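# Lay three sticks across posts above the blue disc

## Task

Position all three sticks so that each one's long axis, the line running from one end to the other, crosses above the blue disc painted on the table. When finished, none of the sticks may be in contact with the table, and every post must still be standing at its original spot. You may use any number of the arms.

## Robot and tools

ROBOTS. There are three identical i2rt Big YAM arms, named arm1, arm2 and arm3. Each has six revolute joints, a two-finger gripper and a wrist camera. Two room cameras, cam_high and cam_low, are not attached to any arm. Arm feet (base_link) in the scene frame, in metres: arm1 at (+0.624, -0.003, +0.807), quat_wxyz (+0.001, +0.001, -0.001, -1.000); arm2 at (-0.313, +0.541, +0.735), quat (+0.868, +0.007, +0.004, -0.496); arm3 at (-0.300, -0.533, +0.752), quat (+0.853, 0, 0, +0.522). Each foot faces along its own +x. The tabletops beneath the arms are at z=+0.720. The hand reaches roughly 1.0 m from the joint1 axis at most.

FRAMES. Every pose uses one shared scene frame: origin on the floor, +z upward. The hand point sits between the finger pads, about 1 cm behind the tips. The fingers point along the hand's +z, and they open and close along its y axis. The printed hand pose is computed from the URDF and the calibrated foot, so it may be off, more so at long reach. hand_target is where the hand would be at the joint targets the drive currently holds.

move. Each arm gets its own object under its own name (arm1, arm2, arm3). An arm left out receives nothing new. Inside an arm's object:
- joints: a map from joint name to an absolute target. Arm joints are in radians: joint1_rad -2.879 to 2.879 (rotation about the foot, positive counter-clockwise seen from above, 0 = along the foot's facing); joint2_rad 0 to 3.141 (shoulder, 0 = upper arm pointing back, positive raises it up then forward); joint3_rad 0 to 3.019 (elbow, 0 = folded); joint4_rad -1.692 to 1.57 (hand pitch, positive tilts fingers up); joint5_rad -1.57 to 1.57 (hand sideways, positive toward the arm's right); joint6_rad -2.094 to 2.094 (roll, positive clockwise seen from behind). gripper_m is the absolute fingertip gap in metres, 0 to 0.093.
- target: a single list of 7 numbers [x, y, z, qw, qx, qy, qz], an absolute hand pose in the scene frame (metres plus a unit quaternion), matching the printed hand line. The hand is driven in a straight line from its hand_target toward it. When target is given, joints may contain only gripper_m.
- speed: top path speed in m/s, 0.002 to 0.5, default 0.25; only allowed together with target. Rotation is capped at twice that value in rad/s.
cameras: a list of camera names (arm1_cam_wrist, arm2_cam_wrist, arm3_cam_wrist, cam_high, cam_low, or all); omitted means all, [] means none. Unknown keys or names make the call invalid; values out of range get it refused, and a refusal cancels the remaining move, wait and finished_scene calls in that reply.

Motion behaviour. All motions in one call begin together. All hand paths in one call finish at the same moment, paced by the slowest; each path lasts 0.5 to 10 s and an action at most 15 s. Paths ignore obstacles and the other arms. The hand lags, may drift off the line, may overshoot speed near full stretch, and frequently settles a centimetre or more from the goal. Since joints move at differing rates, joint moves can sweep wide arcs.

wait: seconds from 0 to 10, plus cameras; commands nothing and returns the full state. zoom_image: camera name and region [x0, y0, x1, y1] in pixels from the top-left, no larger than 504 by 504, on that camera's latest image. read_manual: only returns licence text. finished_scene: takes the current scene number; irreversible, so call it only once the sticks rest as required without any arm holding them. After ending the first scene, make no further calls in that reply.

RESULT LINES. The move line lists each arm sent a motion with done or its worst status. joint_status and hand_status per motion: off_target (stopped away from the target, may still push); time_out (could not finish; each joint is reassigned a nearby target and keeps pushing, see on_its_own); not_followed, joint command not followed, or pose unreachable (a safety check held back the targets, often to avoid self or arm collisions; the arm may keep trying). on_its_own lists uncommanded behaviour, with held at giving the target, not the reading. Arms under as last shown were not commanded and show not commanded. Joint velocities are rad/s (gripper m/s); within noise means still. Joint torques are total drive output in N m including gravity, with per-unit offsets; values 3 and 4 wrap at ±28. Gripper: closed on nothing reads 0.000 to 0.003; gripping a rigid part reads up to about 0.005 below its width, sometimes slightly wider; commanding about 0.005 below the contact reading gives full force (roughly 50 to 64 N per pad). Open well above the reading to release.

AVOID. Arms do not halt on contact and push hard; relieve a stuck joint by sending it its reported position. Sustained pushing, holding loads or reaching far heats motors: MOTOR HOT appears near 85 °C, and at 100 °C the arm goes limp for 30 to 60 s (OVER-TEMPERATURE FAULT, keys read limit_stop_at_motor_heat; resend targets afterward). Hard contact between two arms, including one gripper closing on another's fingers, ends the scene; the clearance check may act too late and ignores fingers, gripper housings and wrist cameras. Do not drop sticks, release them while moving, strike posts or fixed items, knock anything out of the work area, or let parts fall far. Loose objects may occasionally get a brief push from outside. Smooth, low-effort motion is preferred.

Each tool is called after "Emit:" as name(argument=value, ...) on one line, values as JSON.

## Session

Emit:
move(cameras=["cam_high","cam_low"])

Emit:
zoom_image(camera="cam_high", region=[300, 110, 660, 410])

Emit:
zoom_image(camera="cam_low", region=[260, 200, 660, 360])

Scene clock: 0.00 s.
Joint torques (N m): no reading
Heat: arm1: hottest joint1_rad 30 °C; arm2: hottest joint2_rad 30 °C; arm3: hottest joint2_rad 35 °C.
Joint velocities: within noise
arm1.joint_positions: joint1_rad=-0.126 joint2_rad=+0.554 joint3_rad=+1.440 joint4_rad=-1.328 joint5_rad=-0.212 joint6_rad=-0.024 gripper_m=+0.09396
arm1.joint_status: not commanded
arm1.hand: x=+0.4224 y=-0.0126 z=+1.3852 quat_wxyz=(-0.051, -0.843, -0.014, +0.536) (m; scene frame)
arm1.hand_target: x=+0.4259 y=-0.0130 z=+1.3947 quat_wxyz=(-0.049, -0.836, -0.015, +0.546) (m; scene frame)
arm1.hand_status: not commanded
arm2.joint_positions: joint1_rad=-0.023 joint2_rad=+0.640 joint3_rad=+1.413 joint4_rad=-1.216 joint5_rad=-0.279 joint6_rad=-0.395 gripper_m=+0.09396
arm2.joint_status: not commanded
arm2.hand: x=-0.1503 y=+0.3360 z=+1.3055 quat_wxyz=(-0.471, -0.208, -0.817, +0.258) (m; scene frame)
arm2.hand_target: x=-0.1521 y=+0.3391 z=+1.3197 quat_wxyz=(-0.481, -0.203, -0.810, +0.268) (m; scene frame)
arm2.hand_status: not commanded
arm3.joint_positions: joint1_rad=+0.027 joint2_rad=+0.445 joint3_rad=+1.326 joint4_rad=-1.200 joint5_rad=-0.092 joint6_rad=-0.287 gripper_m=+0.09396
arm3.joint_status: not commanded
arm3.hand: x=-0.2337 y=-0.3580 z=+1.3243 quat_wxyz=(-0.520, +0.546, -0.598, -0.272) (m; scene frame)
arm3.hand_target: x=-0.2353 y=-0.3613 z=+1.3363 quat_wxyz=(-0.530, +0.541, -0.592, -0.276) (m; scene frame)
arm3.hand_status: not commanded
pictures: cam_high, cam_low
Images, in order (width x height): cam_high 896x504, cam_low 896x504.

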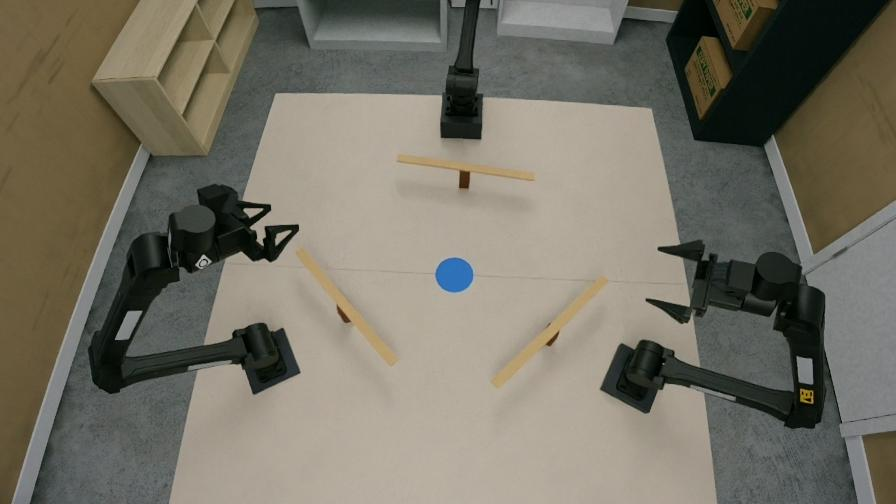

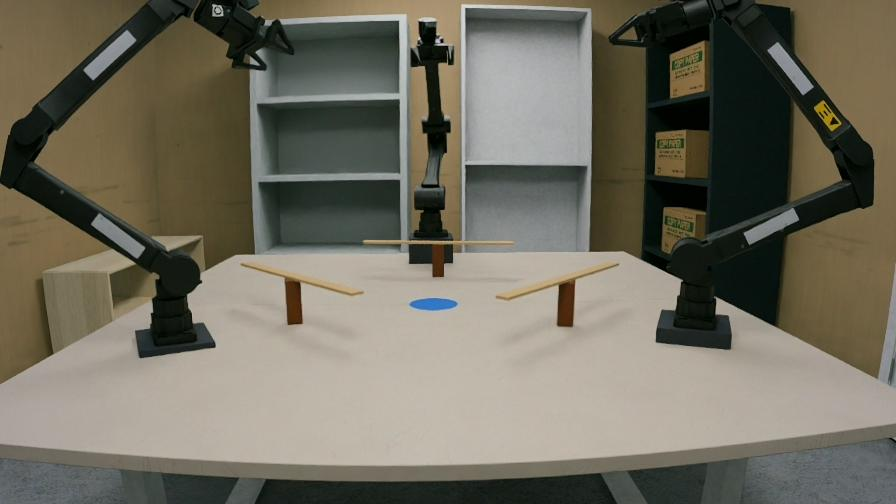

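Scaled by 1.400 from the camera's 896x504 image, which has a finer 1280x720 frame.

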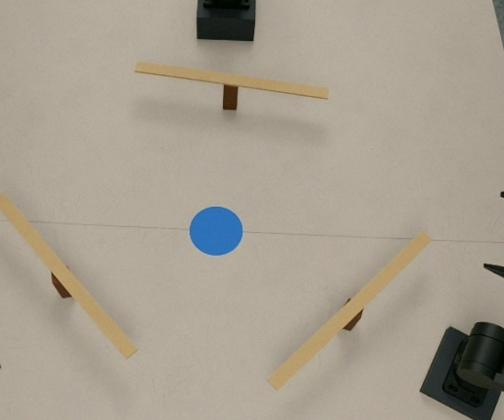

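Scaled by 1.260 from the camera's 896x504 image, which has a finer 1280x720 frame.

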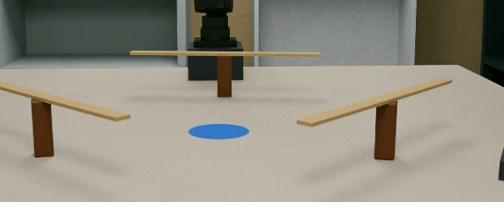

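Emit:
move(arm1={"target":[0.346,0.034,0.93,0,0.7547,0.6561,0],"speed":0.35}, arm2={"target":[-0.1255,0.342,0.93,0,0.9272,0.3746,0],"speed":0.35}, arm3={"target":[-0.166,-0.318,0.93,0,0.9225,-0.3859,0],"speed":0.35})

Scene clock: 7.83 s.
Joint torques (N m): arm1=[1.2 -5.25 8.79 0.39 -0.04 -0.03] | arm2=[0.79 -3.78 8.77 0.81 0.07 0.14] | arm3=[-0.67 -5.54 10.4 0.47 -0.01 -0.11]
Heat: arm1: hottest joint1_rad 30 °C; arm2: hottest joint2_rad 30 °C; arm3: hottest joint2_rad 35 °C.
move: arm1 done; arm2 done; arm3 done
Joint velocities: within noise
arm1.joint_positions: joint1_rad=-0.134 joint2_rad=+1.128 joint3_rad=+0.785 joint4_rad=-1.234 joint5_rad=+0.000 joint6_rad=-1.550 gripper_m=+0.09397
arm1.joint_status: not commanded
arm1.hand: x=+0.3476 y=+0.0348 z=+0.9318 quat_wxyz=(-0.004, -0.759, -0.651, -0.002) (m; scene frame)
arm1.hand_target: x=+0.3461 y=+0.0340 z=+0.9300 quat_wxyz=(+0.000, -0.755, -0.656, +0.000) (m; scene frame)
arm1.hand_status: done (0.003 m and 0.9 deg from the pose sent, 0.464 m and 99.7 deg at the start)
arm2.joint_positions: joint1_rad=+0.250 joint2_rad=+1.038 joint3_rad=+0.927 joint4_rad=-1.454 joint5_rad=+0.014 joint6_rad=+1.567 gripper_m=+0.09396
arm2.joint_status: not commanded
arm2.hand: x=-0.1259 y=+0.3446 z=+0.9322 quat_wxyz=(+0.002, -0.924, -0.383, +0.002) (m; scene frame)
arm2.hand_target: x=-0.1256 y=+0.3420 z=+0.9301 quat_wxyz=(+0.000, -0.927, -0.375, +0.000) (m; scene frame)
arm2.hand_status: done (0.003 m and 1.1 deg from the pose sent, 0.376 m and 120.1 deg at the start)
arm3.joint_positions: joint1_rad=-0.089 joint2_rad=+1.009 joint3_rad=+0.837 joint4_rad=-1.420 joint5_rad=-0.002 joint6_rad=-1.322 gripper_m=+0.09396
arm3.joint_status: not commanded
arm3.hand: x=-0.1678 y=-0.3231 z=+0.9263 quat_wxyz=(+0.010, +0.919, -0.394, -0.003) (m; scene frame)
arm3.hand_target: x=-0.1661 y=-0.3180 z=+0.9301 quat_wxyz=(+0.000, +0.923, -0.386, +0.000) (m; scene frame)
arm3.hand_status: done (0.007 m and 1.6 deg from the pose sent, 0.402 m and 85.5 deg at the start)
pictures: arm1_cam_wrist, arm2_cam_wrist, arm3_cam_wrist, cam_high, cam_low
Images, in order (width x height): arm1_cam_wrist 672x504, arm2_cam_wrist 672x504, arm3_cam_wrist 672x504, cam_high 896x504, cam_low 896x504.

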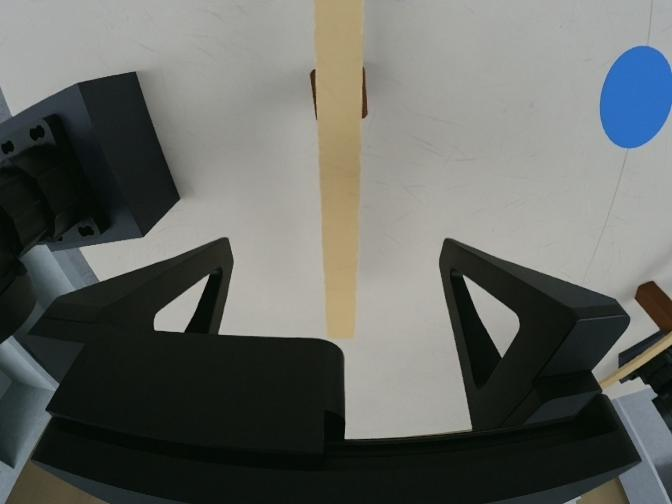

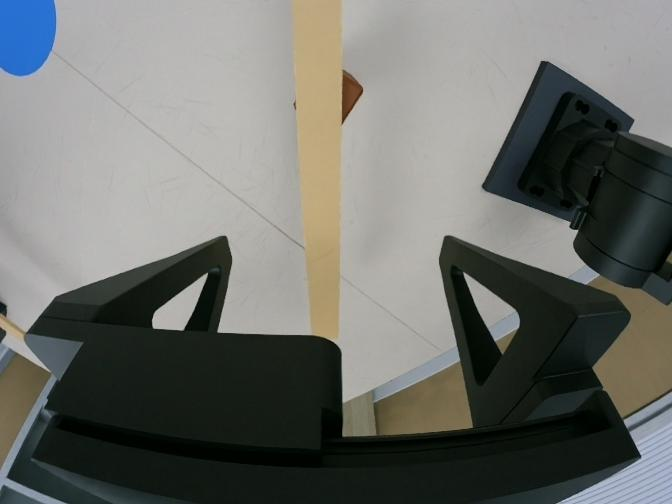

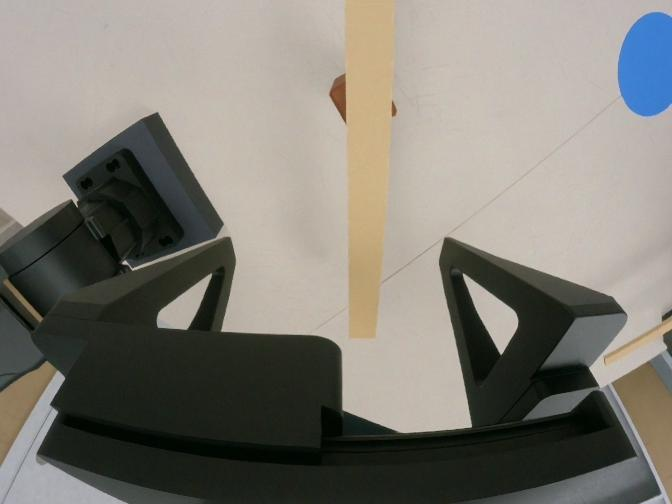

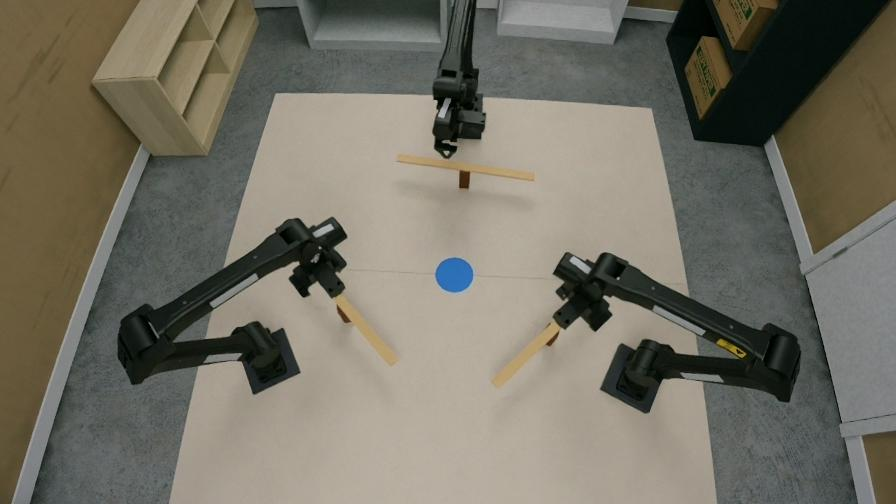

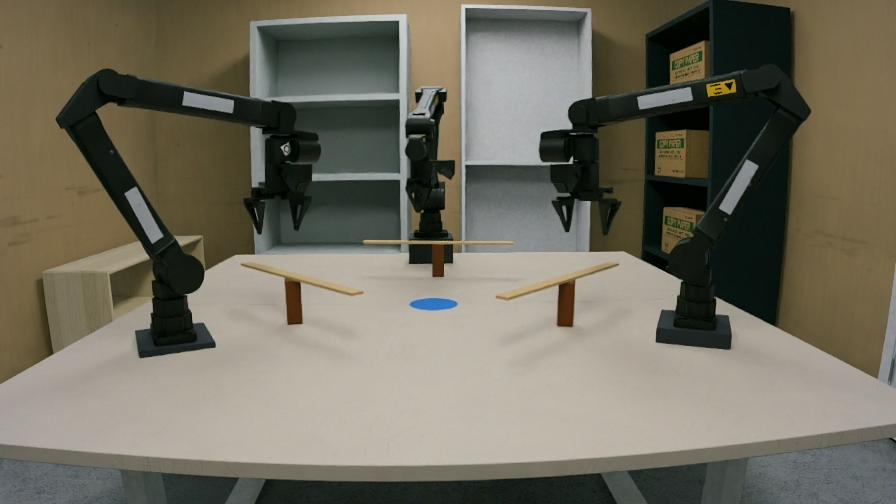

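Emit:
move(arm1={"target":[0.343,0.034,0.820,0,0.7547,0.6561,0],"speed":0.2}, arm2={"target":[-0.1195,0.3355,0.820,0,0.9272,0.3746,0],"speed":0.2}, arm3={"target":[-0.152,-0.305,0.822,0,0.9245,-0.3811,0],"speed":0.2})

Scene clock: 9.97 s.
Joint torques (N m): arm1=[1.26 -6.65 7.05 0.43 -0.02 -0.11] | arm2=[0.62 -4.72 8.05 0.81 0.07 0.05] | arm3=[-1.79 -7 9.28 0.64 -0.02 -0.12]
Heat: arm1: hottest joint1_rad 30 °C; arm2: hottest joint2_rad 30 °C; arm3: hottest joint2_rad 35 °C.
move: arm1 done; arm2 done; arm3 done
Joint velocities: within noise
arm1.joint_positions: joint1_rad=-0.134 joint2_rad=+1.327 joint3_rad=+0.609 joint4_rad=-0.859 joint5_rad=+0.000 joint6_rad=-1.551 gripper_m=+0.09397
arm1.joint_status: not commanded
arm1.hand: x=+0.3445 y=+0.0350 z=+0.8214 quat_wxyz=(-0.004, -0.759, -0.651, -0.002) (m; scene frame)
arm1.hand_target: x=+0.3430 y=+0.0340 z=+0.8201 quat_wxyz=(+0.000, -0.755, -0.656, +0.000) (m; scene frame)
arm1.hand_status: done (0.002 m and 0.8 deg from the pose sent, 0.112 m and 0.9 deg at the start)
arm2.joint_positions: joint1_rad=+0.247 joint2_rad=+1.166 joint3_rad=+0.712 joint4_rad=-1.114 joint5_rad=+0.013 joint6_rad=+1.567 gripper_m=+0.09396
arm2.joint_status: not commanded
arm2.hand: x=-0.1194 y=+0.3390 z=+0.8212 quat_wxyz=(+0.004, -0.924, -0.382, +0.002) (m; scene frame)
arm2.hand_target: x=-0.1195 y=+0.3356 z=+0.8201 quat_wxyz=(+0.000, -0.927, -0.375, +0.000) (m; scene frame)
arm2.hand_status: done (0.004 m and 1.0 deg from the pose sent, 0.113 m and 1.1 deg at the start)
arm3.joint_positions: joint1_rad=-0.094 joint2_rad=+1.181 joint3_rad=+0.653 joint4_rad=-1.065 joint5_rad=-0.001 joint6_rad=-1.350 gripper_m=+0.09396
arm3.joint_status: not commanded
arm3.hand: x=-0.1576 y=-0.3095 z=+0.8189 quat_wxyz=(+0.010, +0.923, -0.383, -0.002) (m; scene frame)
arm3.hand_target: x=-0.1520 y=-0.3051 z=+0.8221 quat_wxyz=(+0.000, +0.925, -0.381, +0.000) (m; scene frame)
arm3.hand_status: done (0.008 m and 1.2 deg from the pose sent, 0.107 m and 2.1 deg at the start)
pictures: arm1_cam_wrist, arm2_cam_wrist, arm3_cam_wrist, cam_high, cam_low
Images, in order (width x height): arm1_cam_wrist 672x504, arm2_cam_wrist 672x504, arm3_cam_wrist 672x504, cam_high 896x504, cam_low 896x504.

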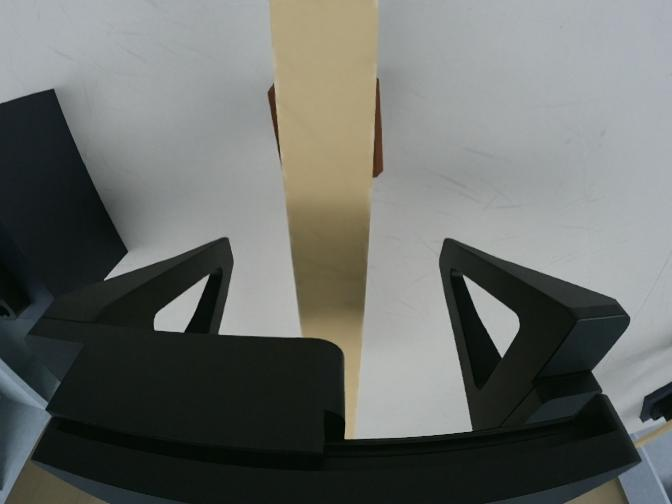

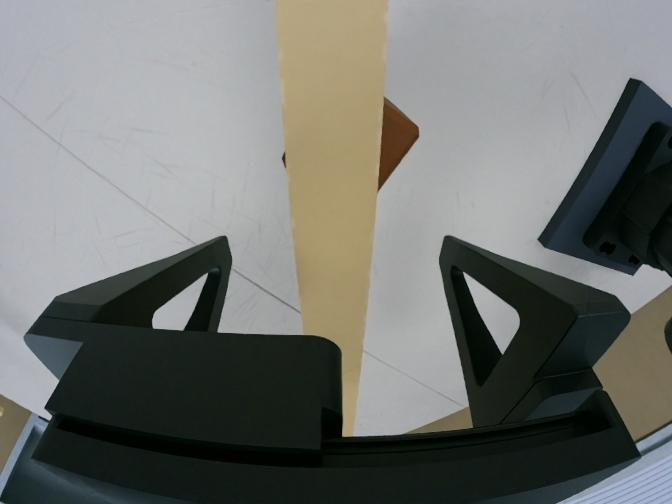

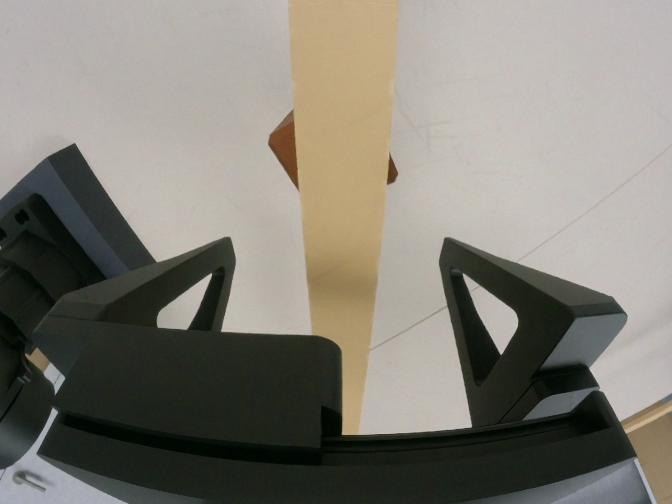

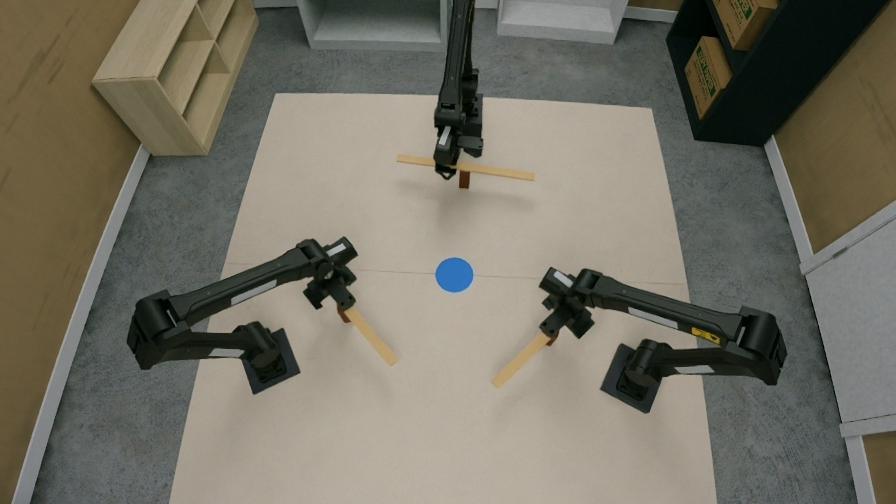

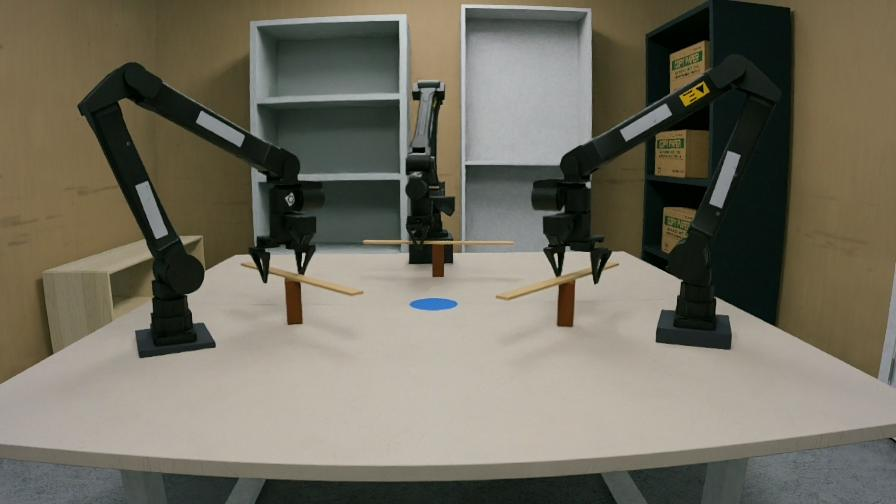

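Emit:
move(arm1={"joints":{"gripper_m":0.036}}, arm2={"joints":{"gripper_m":0.036}}, arm3={"joints":{"gripper_m":0.036}}, cameras=[])

Emit:
move(arm1={"joints":{"gripper_m":0.018}}, arm2={"joints":{"gripper_m":0.018}}, arm3={"joints":{"gripper_m":0.018}})

Scene clock: 11.23 s.
Joint torques (N m): arm1=[0.85 -7.06 7.25 0.44 0 -0.11] | arm2=[0.56 -4.66 8.06 0.77 0.07 0.06] | arm3=[-1.85 -7.36 9.42 0.44 -0.02 -0.12]
Heat: arm1: hottest joint1_rad 30 °C; arm2: hottest joint2_rad 30 °C; arm3: hottest joint2_rad 35 °C.
move: arm1 done; arm2 done; arm3 done
Joint velocities: within noise
arm1.joint_positions: joint1_rad=-0.134 joint2_rad=+1.327 joint3_rad=+0.609 joint4_rad=-0.859 joint5_rad=+0.000 joint6_rad=-1.552 gripper_m=+0.03612
arm1.joint_status: all done
arm1.hand: x=+0.3445 y=+0.0350 z=+0.8214 quat_wxyz=(-0.004, -0.758, -0.652, -0.002) (m; scene frame)
arm1.hand_target: x=+0.3430 y=+0.0340 z=+0.8201 quat_wxyz=(+0.000, -0.755, -0.656, +0.000) (m; scene frame)
arm1.hand_status: not commanded
arm2.joint_positions: joint1_rad=+0.247 joint2_rad=+1.166 joint3_rad=+0.712 joint4_rad=-1.113 joint5_rad=+0.013 joint6_rad=+1.567 gripper_m=+0.03613
arm2.joint_status: all done
arm2.hand: x=-0.1192 y=+0.3389 z=+0.8212 quat_wxyz=(+0.003, -0.924, -0.382, +0.002) (m; scene frame)
arm2.hand_target: x=-0.1195 y=+0.3356 z=+0.8201 quat_wxyz=(+0.000, -0.927, -0.375, +0.000) (m; scene frame)
arm2.hand_status: not commanded
arm3.joint_positions: joint1_rad=-0.094 joint2_rad=+1.181 joint3_rad=+0.653 joint4_rad=-1.065 joint5_rad=-0.001 joint6_rad=-1.351 gripper_m=+0.03609
arm3.joint_status: all done
arm3.hand: x=-0.1575 y=-0.3094 z=+0.8189 quat_wxyz=(+0.010, +0.924, -0.383, -0.002) (m; scene frame)
arm3.hand_target: x=-0.1520 y=-0.3051 z=+0.8221 quat_wxyz=(+0.000, +0.925, -0.381, +0.000) (m; scene frame)
arm3.hand_status: not commanded
pictures: none
No camera images: "cameras" was empty.

Scene clock: 11.70 s.
Joint torques (N m): arm1=[2.02 -6.59 7.19 0.27 -0.06 -0.1] | arm2=[0.56 -4.72 8.05 0.79 0.08 0.06] | arm3=[-2.02 -7.24 9.4 0.5 -0.03 -0.1]
Heat: arm1: hottest joint1_rad 30 °C; arm2: hottest joint2_rad 30 °C; arm3: hottest joint2_rad 35 °C.
move: arm1 off_target; arm2 off_target; arm3 off_target
Joint velocities: within noise
arm1.joint_positions: joint1_rad=-0.134 joint2_rad=+1.327 joint3_rad=+0.609 joint4_rad=-0.858 joint5_rad=+0.000 joint6_rad=-1.552 gripper_m=+0.02798
arm1.joint_status: gripper_m off_target (ended at +0.02800, target +0.01800)
arm1.hand: x=+0.3444 y=+0.0350 z=+0.8214 quat_wxyz=(-0.004, -0.758, -0.652, -0.002) (m; scene frame)
arm1.hand_target: x=+0.3430 y=+0.0340 z=+0.8201 quat_wxyz=(+0.000, -0.755, -0.656, +0.000) (m; scene frame)
arm1.hand_status: not commanded
arm2.joint_positions: joint1_rad=+0.247 joint2_rad=+1.166 joint3_rad=+0.712 joint4_rad=-1.113 joint5_rad=+0.013 joint6_rad=+1.568 gripper_m=+0.02717
arm2.joint_status: gripper_m off_target (ended at +0.02720, target +0.01800)
arm2.hand: x=-0.1192 y=+0.3387 z=+0.8211 quat_wxyz=(+0.003, -0.924, -0.381, +0.002) (m; scene frame)
arm2.hand_target: x=-0.1196 y=+0.3355 z=+0.8201 quat_wxyz=(+0.000, -0.927, -0.374, +0.000) (m; scene frame)
arm2.hand_status: not commanded
arm3.joint_positions: joint1_rad=-0.094 joint2_rad=+1.181 joint3_rad=+0.653 joint4_rad=-1.064 joint5_rad=-0.001 joint6_rad=-1.351 gripper_m=+0.02718
arm3.joint_status: gripper_m off_target (ended at +0.02721, target +0.01800)
arm3.hand: x=-0.1575 y=-0.3093 z=+0.8189 quat_wxyz=(+0.010, +0.924, -0.383, -0.002) (m; scene frame)
arm3.hand_target: x=-0.1521 y=-0.3050 z=+0.8221 quat_wxyz=(+0.000, +0.924, -0.381, +0.000) (m; scene frame)
arm3.hand_status: not commanded
pictures: arm1_cam_wrist, arm2_cam_wrist, arm3_cam_wrist, cam_high, cam_low
Images, in order (width x height): arm1_cam_wrist 672x504, arm2_cam_wrist 672x504, arm3_cam_wrist 672x504, cam_high 896x504, cam_low 896x504.

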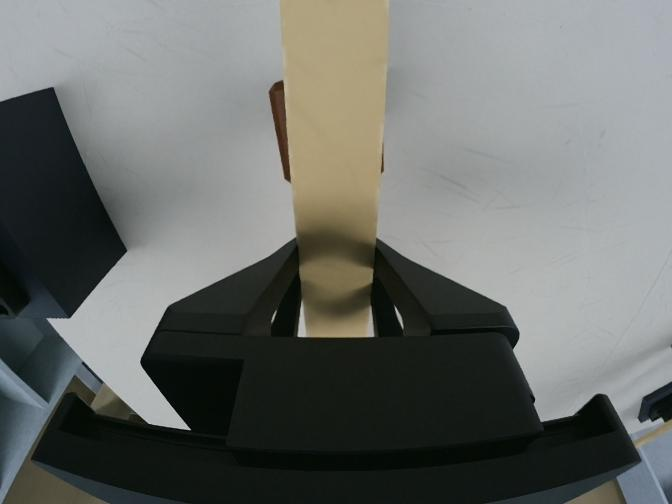

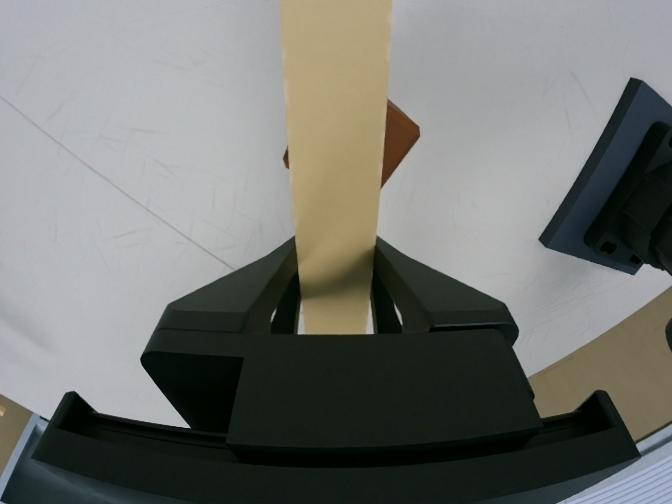

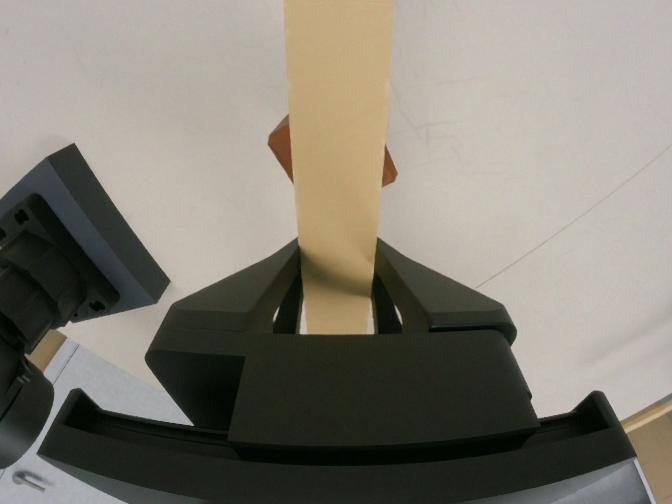

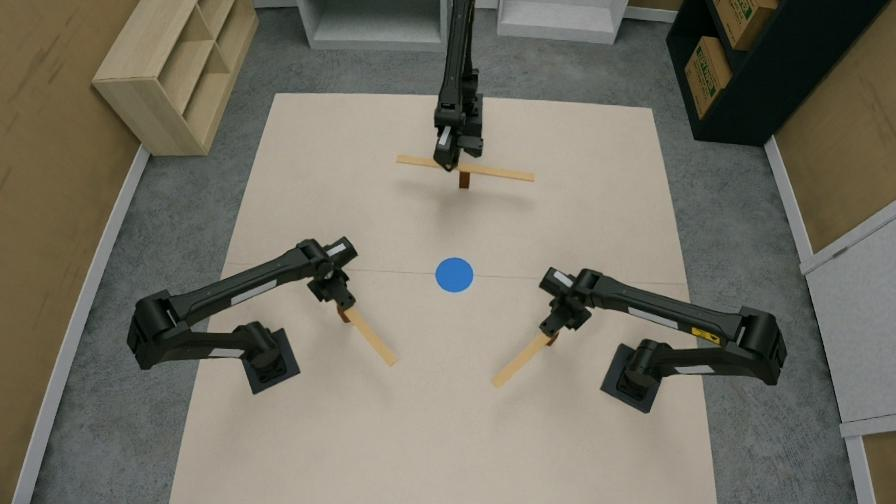

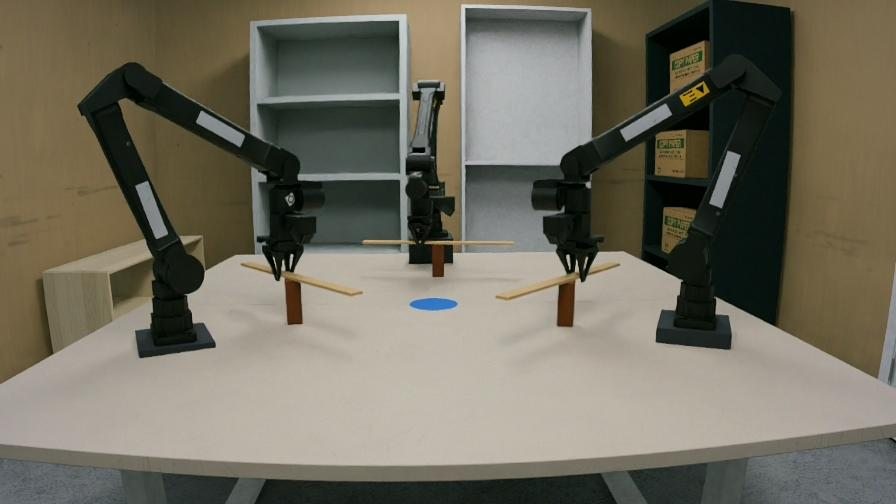

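Emit:
move(arm1={"target":[0.343,0.034,0.915,0,0.7547,0.6561,0]}, arm2={"target":[-0.1195,0.3355,0.925,0,0.9272,0.3746,0]}, arm3={"target":[-0.152,-0.305,0.915,0,0.9245,-0.3811,0]}, cameras=[])

Emit:
move(arm1={"target":[0.279,-0.016,0.865,-0.0011,0.9848,-0.006,-0.1736]}, arm3={"target":[-0.159,-0.2155,0.871,-0.15,0.4954,-0.8512,-0.0873]}, cameras=["cam_high","cam_low"])

Scene clock: 16.13 s.
Joint torques (N m): arm1=[1.67 -5.01 12.38 -0.54 -0.1 -0.1] | arm2=[0.91 -4.19 12.6 -0.31 0.12 0.09] | arm3=[-1.85 -6.65 12.7 -0.14 -0.08 -0.12]
Heat: arm1: hottest joint1_rad 30 °C; arm2: hottest joint2_rad 30 °C; arm3: hottest joint2_rad 35 °C.
move: arm1 off_target; arm2 off_target; arm3 off_target
Joint velocities: within noise
arm1.joint_positions: joint1_rad=-0.134 joint2_rad=+1.150 joint3_rad=+0.720 joint4_rad=-1.159 joint5_rad=+0.000 joint6_rad=-1.552 gripper_m=+0.02798
arm1.joint_status: not commanded
arm1.hand: x=+0.3551 y=+0.0339 z=+0.9029 quat_wxyz=(-0.008, -0.758, -0.652, -0.006) (m; scene frame)
arm1.hand_target: x=+0.3432 y=+0.0340 z=+0.9149 quat_wxyz=(+0.000, -0.755, -0.656, +0.000) (m; scene frame)
arm1.hand_status: off_target (0.017 m and 1.4 deg from the pose sent, 0.094 m and 0.8 deg at the start)
arm2.joint_positions: joint1_rad=+0.247 joint2_rad=+1.067 joint3_rad=+0.877 joint4_rad=-1.408 joint5_rad=+0.012 joint6_rad=+1.569 gripper_m=+0.02717
arm2.joint_status: not commanded
arm2.hand: x=-0.1278 y=+0.3462 z=+0.9065 quat_wxyz=(+0.017, -0.925, -0.381, +0.007) (m; scene frame)
arm2.hand_target: x=-0.1200 y=+0.3359 z=+0.9248 quat_wxyz=(+0.000, -0.927, -0.374, +0.000) (m; scene frame)
arm2.hand_status: off_target (0.023 m and 2.3 deg from the pose sent, 0.104 m and 1.0 deg at the start)
arm3.joint_positions: joint1_rad=-0.094 joint2_rad=+1.072 joint3_rad=+0.809 joint4_rad=-1.338 joint5_rad=+0.001 joint6_rad=-1.352 gripper_m=+0.02718
arm3.joint_status: not commanded
arm3.hand: x=-0.1594 y=-0.3129 z=+0.9008 quat_wxyz=(+0.015, +0.924, -0.383, -0.002) (m; scene frame)
arm3.hand_target: x=-0.1522 y=-0.3053 z=+0.9149 quat_wxyz=(+0.000, +0.925, -0.381, +0.000) (m; scene frame)
arm3.hand_status: off_target (0.018 m and 1.7 deg from the pose sent, 0.096 m and 1.2 deg at the start)
pictures: none
No camera images: "cameras" was empty.

Scene clock: 19.97 s.
Joint torques (N m): arm1=[1.32 -5.77 8.43 1.48 0.09 0.03] | arm2=[0.91 -4.19 12.78 -0.31 0.12 0.09] | arm3=[-0.73 -6.36 10.41 1.4 0.16 0.13]
Heat: arm1: hottest joint1_rad 30 °C; arm2: hottest joint2_rad 30 °C; arm3: hottest joint2_rad 35 °C.
move: arm1 done; arm3 done
Joint velocities: within noise
arm1.joint_positions: joint1_rad=+0.044 joint2_rad=+1.184 joint3_rad=+0.599 joint4_rad=-0.639 joint5_rad=+0.022 joint6_rad=+0.053 gripper_m=+0.02807
arm1.joint_status: not commanded
arm1.hand: x=+0.2799 y=-0.0142 z=+0.8688 quat_wxyz=(+0.001, -0.985, +0.005, +0.172) (m; scene frame)
arm1.hand_target: x=+0.2792 y=-0.0161 z=+0.8650 quat_wxyz=(+0.001, -0.985, +0.006, +0.173) (m; scene frame)
arm1.hand_status: done (0.004 m and 0.2 deg from the pose sent, 0.099 m and 84.3 deg at the start)
arm2: as last shown
arm3.joint_positions: joint1_rad=+0.069 joint2_rad=+1.093 joint3_rad=+0.698 joint4_rad=-0.846 joint5_rad=+0.039 joint6_rad=+0.100 gripper_m=+0.02719
arm3.joint_status: not commanded
arm3.hand: x=-0.1598 y=-0.2226 z=+0.8690 quat_wxyz=(-0.144, +0.499, -0.851, -0.082) (m; scene frame)
arm3.hand_target: x=-0.1590 y=-0.2157 z=+0.8711 quat_wxyz=(-0.150, +0.495, -0.851, -0.087) (m; scene frame)
arm3.hand_status: done (0.007 m and 1.0 deg from the pose sent, 0.102 m and 77.2 deg at the start)
pictures: cam_high, cam_low
Images, in order (width x height): cam_high 896x504, cam_low 896x504.

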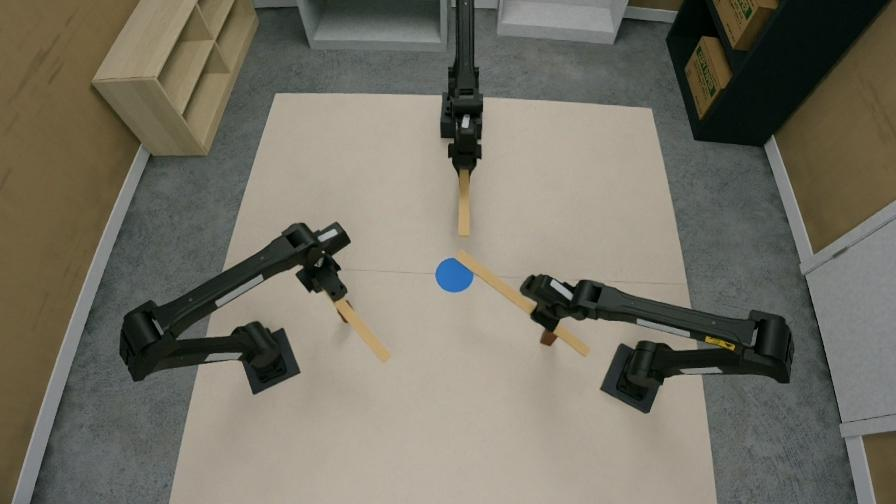

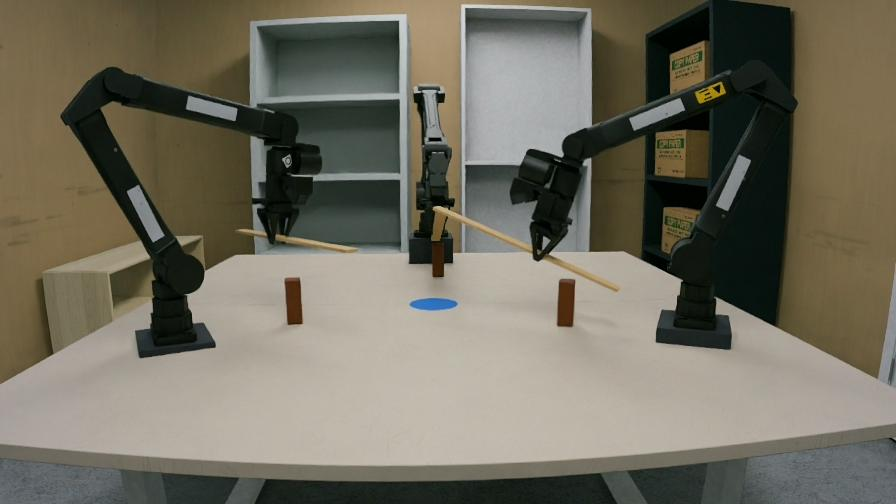

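Emit:
move(arm2={"target":[-0.121,0.2455,0.868,0.1506,0.4901,0.8541,-0.0864]})

Emit:
zoom_image(camera="cam_high", region=[280, 130, 640, 360])

Emit:
zoom_image(camera="cam_low", region=[220, 190, 660, 350])

Scene clock: 24.03 s.
Joint torques (N m): arm1=[1.44 -4.84 8.51 1.54 0.13 0.06] | arm2=[0.62 -3.96 8.84 1.8 -0.02 -0.09] | arm3=[-0.62 -6.3 10.39 1.39 0.17 0.11]
Heat: arm1: hottest joint1_rad 30 °C; arm2: hottest joint2_rad 30 °C; arm3: hottest joint2_rad 35 °C.
move: arm2 done
Joint velocities: within noise
arm1, arm3: as last shown
arm2.joint_positions: joint1_rad=+0.076 joint2_rad=+1.067 joint3_rad=+0.747 joint4_rad=-0.891 joint5_rad=+0.035 joint6_rad=+0.073 gripper_m=+0.02714
arm2.joint_status: not commanded
arm2.hand: x=-0.1199 y=+0.2490 z=+0.8723 quat_wxyz=(-0.150, -0.491, -0.854, +0.085) (m; scene frame)
arm2.hand_target: x=-0.1211 y=+0.2457 z=+0.8680 quat_wxyz=(-0.150, -0.490, -0.854, +0.086) (m; scene frame)
arm2.hand_status: done (0.006 m and 0.2 deg from the pose sent, 0.108 m and 78.1 deg at the start)
arm3.hand: x=-0.1597 y=-0.2226 z=+0.8690 quat_wxyz=(-0.144, +0.499, -0.851, -0.082) (m; scene frame)
pictures: arm1_cam_wrist, arm2_cam_wrist, arm3_cam_wrist, cam_high, cam_low
Images, in order (width x height): arm1_cam_wrist 672x504, arm2_cam_wrist 672x504, arm3_cam_wrist 672x504, cam_high 896x504, cam_low 896x504.

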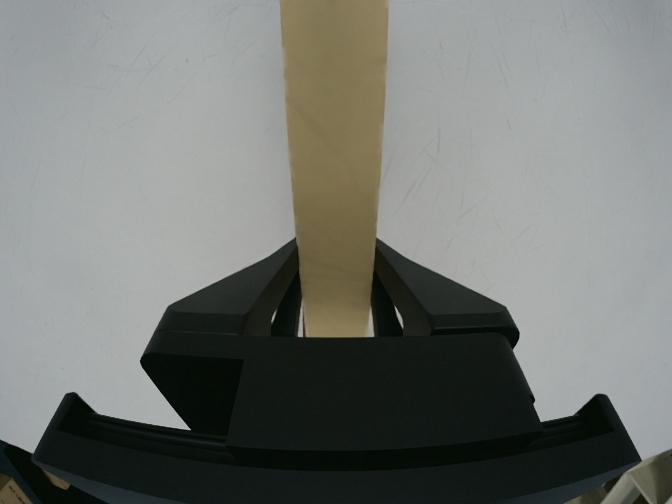

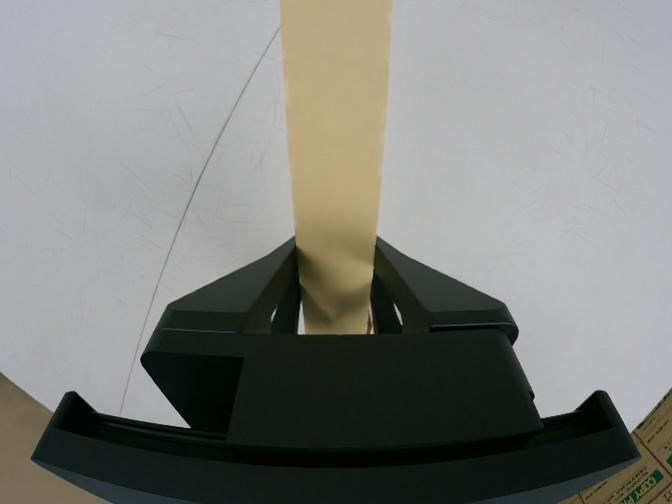

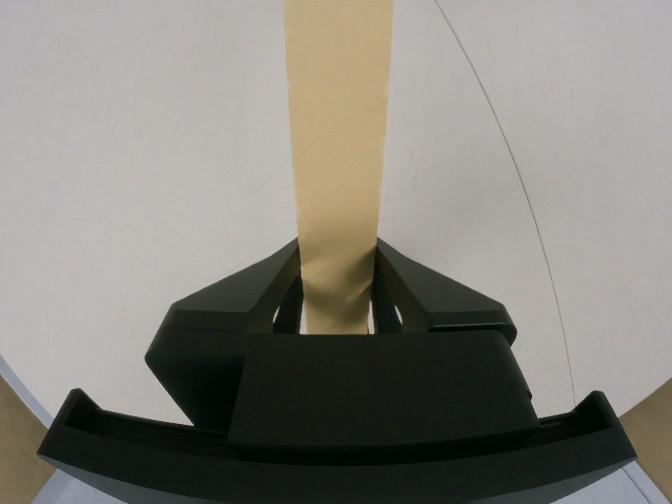

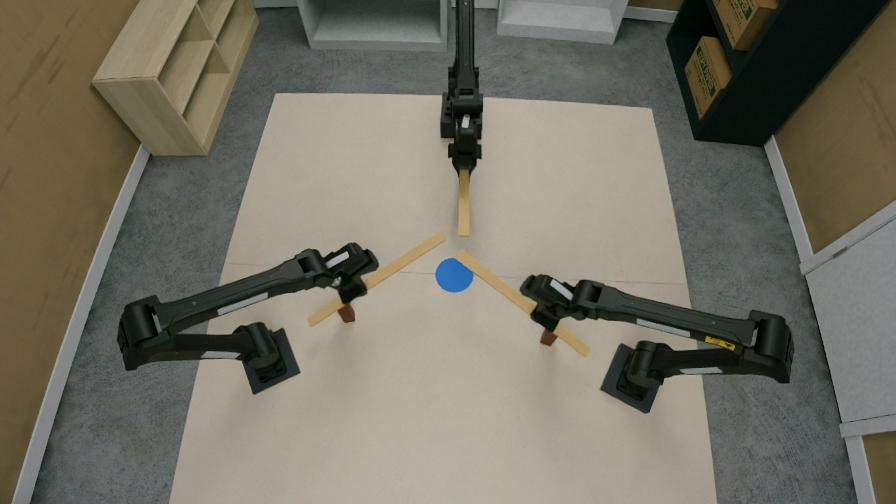

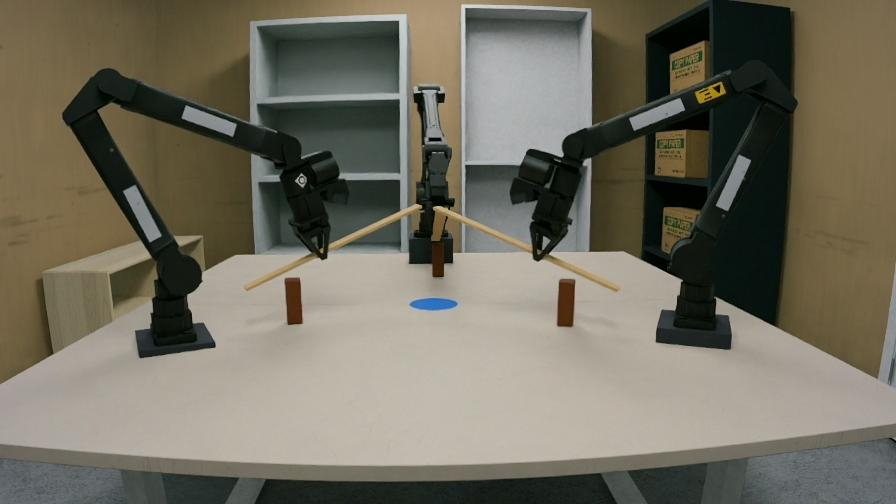

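Scaled by 1.400 from the camera's 896x504 image, which has a finer 1280x720 frame.

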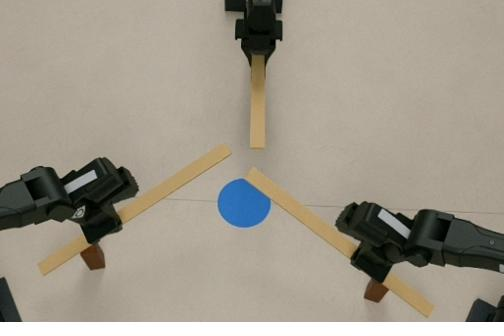

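Scaled by 1.145 from the camera's 896x504 image, which has a finer 1280x720 frame.

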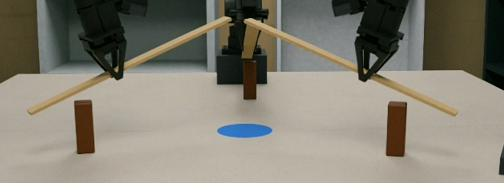

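Emit:
move(arm1={"target":[0.182,-0.014,0.906,-0.0011,0.9833,-0.006,-0.1822],"speed":0.09}, arm2={"target":[-0.061,0.155,0.9195,0.1655,0.4885,0.8513,-0.095],"speed":0.09}, arm3={"target":[-0.115,-0.119,0.9105,-0.1601,0.5038,-0.8435,-0.0956],"speed":0.09}, cameras=["cam_high","cam_low"])

Emit:
zoom_image(camera="cam_high", region=[280, 130, 640, 360])

Emit:
zoom_image(camera="cam_low", region=[270, 180, 600, 340])

Scene clock: 29.37 s.
Joint torques (N m): arm1=[0.38 -8 13.26 0.36 -0.09 -0.11] | arm2=[0.56 -7.41 14.71 0.57 0.08 -0.09] | arm3=[-1.67 -10.93 14.41 0.61 0 -0.13]
Heat: arm1: hottest joint1_rad 30 °C; arm2: hottest joint2_rad 30 °C; arm3: hottest joint2_rad 35 °C.
move: arm1 off_target; arm2 off_target; arm3 off_target
Joint velocities: within noise
arm1.joint_positions: joint1_rad=+0.040 joint2_rad=+1.371 joint3_rad=+0.830 joint4_rad=-0.690 joint5_rad=+0.022 joint6_rad=+0.050 gripper_m=+0.02807
arm1.joint_status: not commanded
arm1.hand: x=+0.2009 y=-0.0160 z=+0.8910 quat_wxyz=(+0.002, -0.986, +0.006, +0.169) (m; scene frame)
arm1.hand_target: x=+0.1829 y=-0.0140 z=+0.9061 quat_wxyz=(+0.001, -0.983, +0.006, +0.182) (m; scene frame)
arm1.hand_status: off_target (0.024 m and 1.5 deg from the pose sent, 0.105 m and 1.2 deg at the start)
arm2.joint_positions: joint1_rad=+0.075 joint2_rad=+1.302 joint3_rad=+0.994 joint4_rad=-0.915 joint5_rad=+0.035 joint6_rad=+0.070 gripper_m=+0.02714
arm2.joint_status: not commanded
arm2.hand: x=-0.0703 y=+0.1770 z=+0.8938 quat_wxyz=(-0.145, -0.490, -0.855, +0.083) (m; scene frame)
arm2.hand_target: x=-0.0620 y=+0.1565 z=+0.9197 quat_wxyz=(-0.166, -0.489, -0.851, +0.095) (m; scene frame)
arm2.hand_status: off_target (0.035 m and 2.8 deg from the pose sent, 0.120 m and 2.2 deg at the start)
arm3.joint_positions: joint1_rad=+0.069 joint2_rad=+1.333 joint3_rad=+0.955 joint4_rad=-0.855 joint5_rad=+0.034 joint6_rad=+0.093 gripper_m=+0.02719
arm3.joint_status: not commanded
arm3.hand: x=-0.1233 y=-0.1351 z=+0.8919 quat_wxyz=(-0.146, +0.502, -0.848, -0.086) (m; scene frame)
arm3.hand_target: x=-0.1153 y=-0.1198 z=+0.9107 quat_wxyz=(-0.161, +0.504, -0.843, -0.096) (m; scene frame)
arm3.hand_status: off_target (0.026 m and 2.1 deg from the pose sent, 0.120 m and 2.6 deg at the start)
pictures: cam_high, cam_low
Images, in order (width x height): cam_high 896x504, cam_low 896x504.

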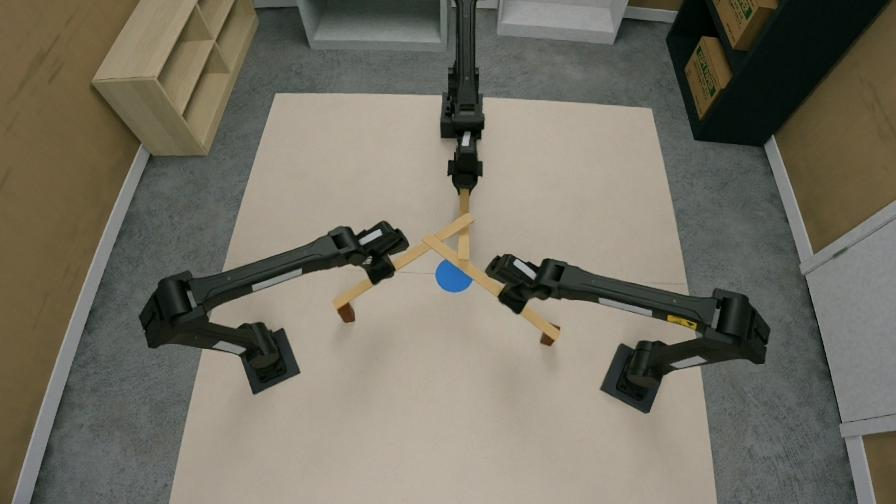

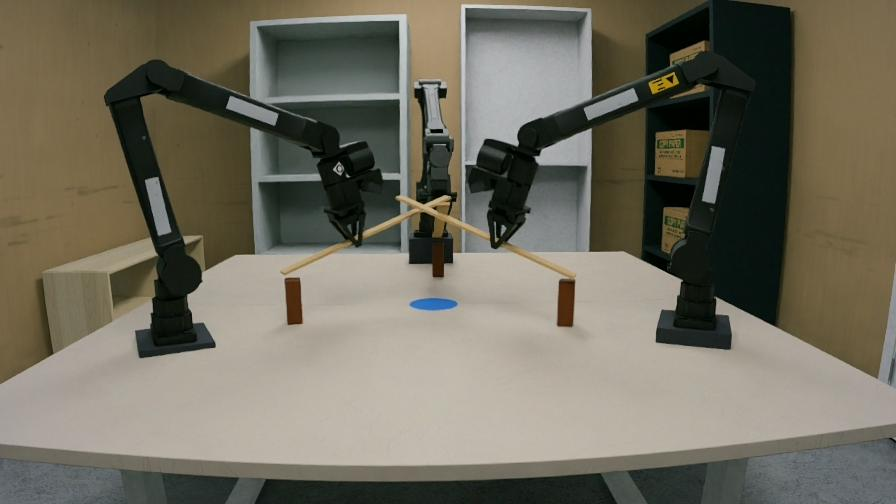

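Scaled by 1.400 from the camera's 896x504 image, which has a finer 1280x720 frame.

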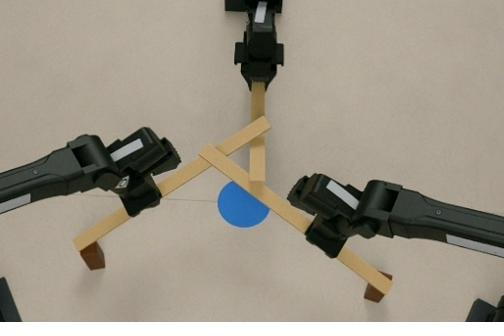

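Scaled by 1.527 from the camera's 896x504 image, which has a finer 1280x720 frame.

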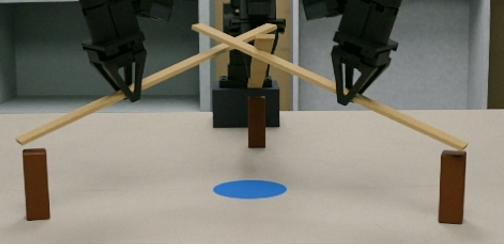

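Emit:
zoom_image(camera="cam_high", region=[320, 280, 380, 340])

Emit:
zoom_image(camera="cam_high", region=[520, 300, 580, 360])

Emit:
zoom_image(camera="cam_high", region=[410, 180, 500, 280])

Scaled by 8.400 from the camera's 896x504 image, which has a finer 1280x720 frame.

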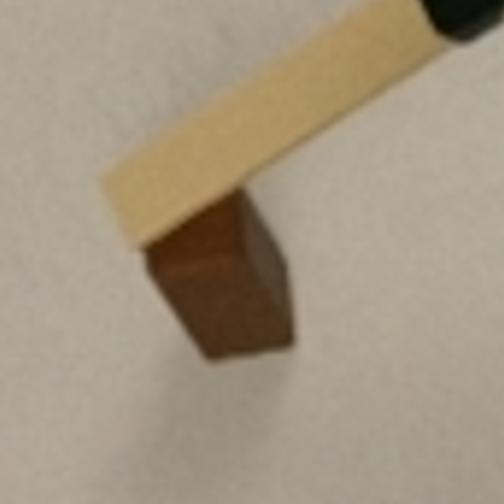

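Scaled by 8.400 from the camera's 896x504 image, which has a finer 1280x720 frame.

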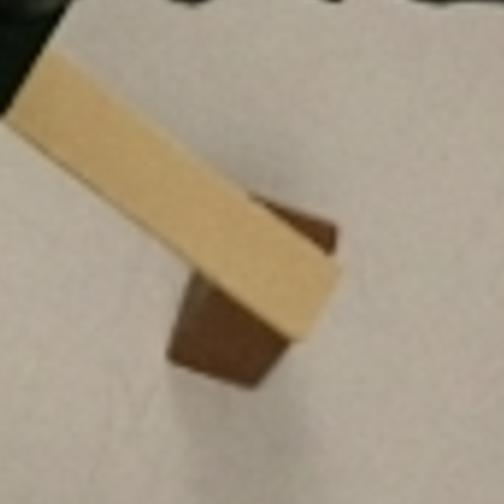

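Scaled by 5.040 from the camera's 896x504 image, which has a finer 1280x720 frame.

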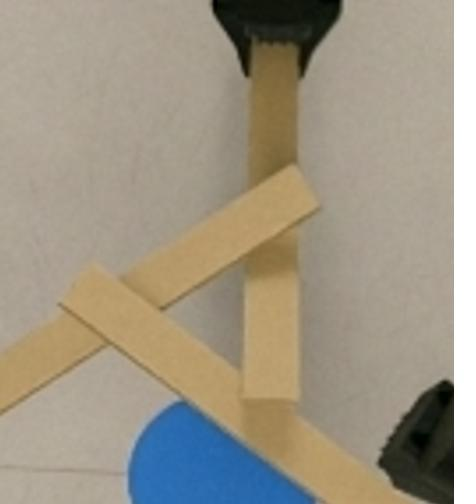

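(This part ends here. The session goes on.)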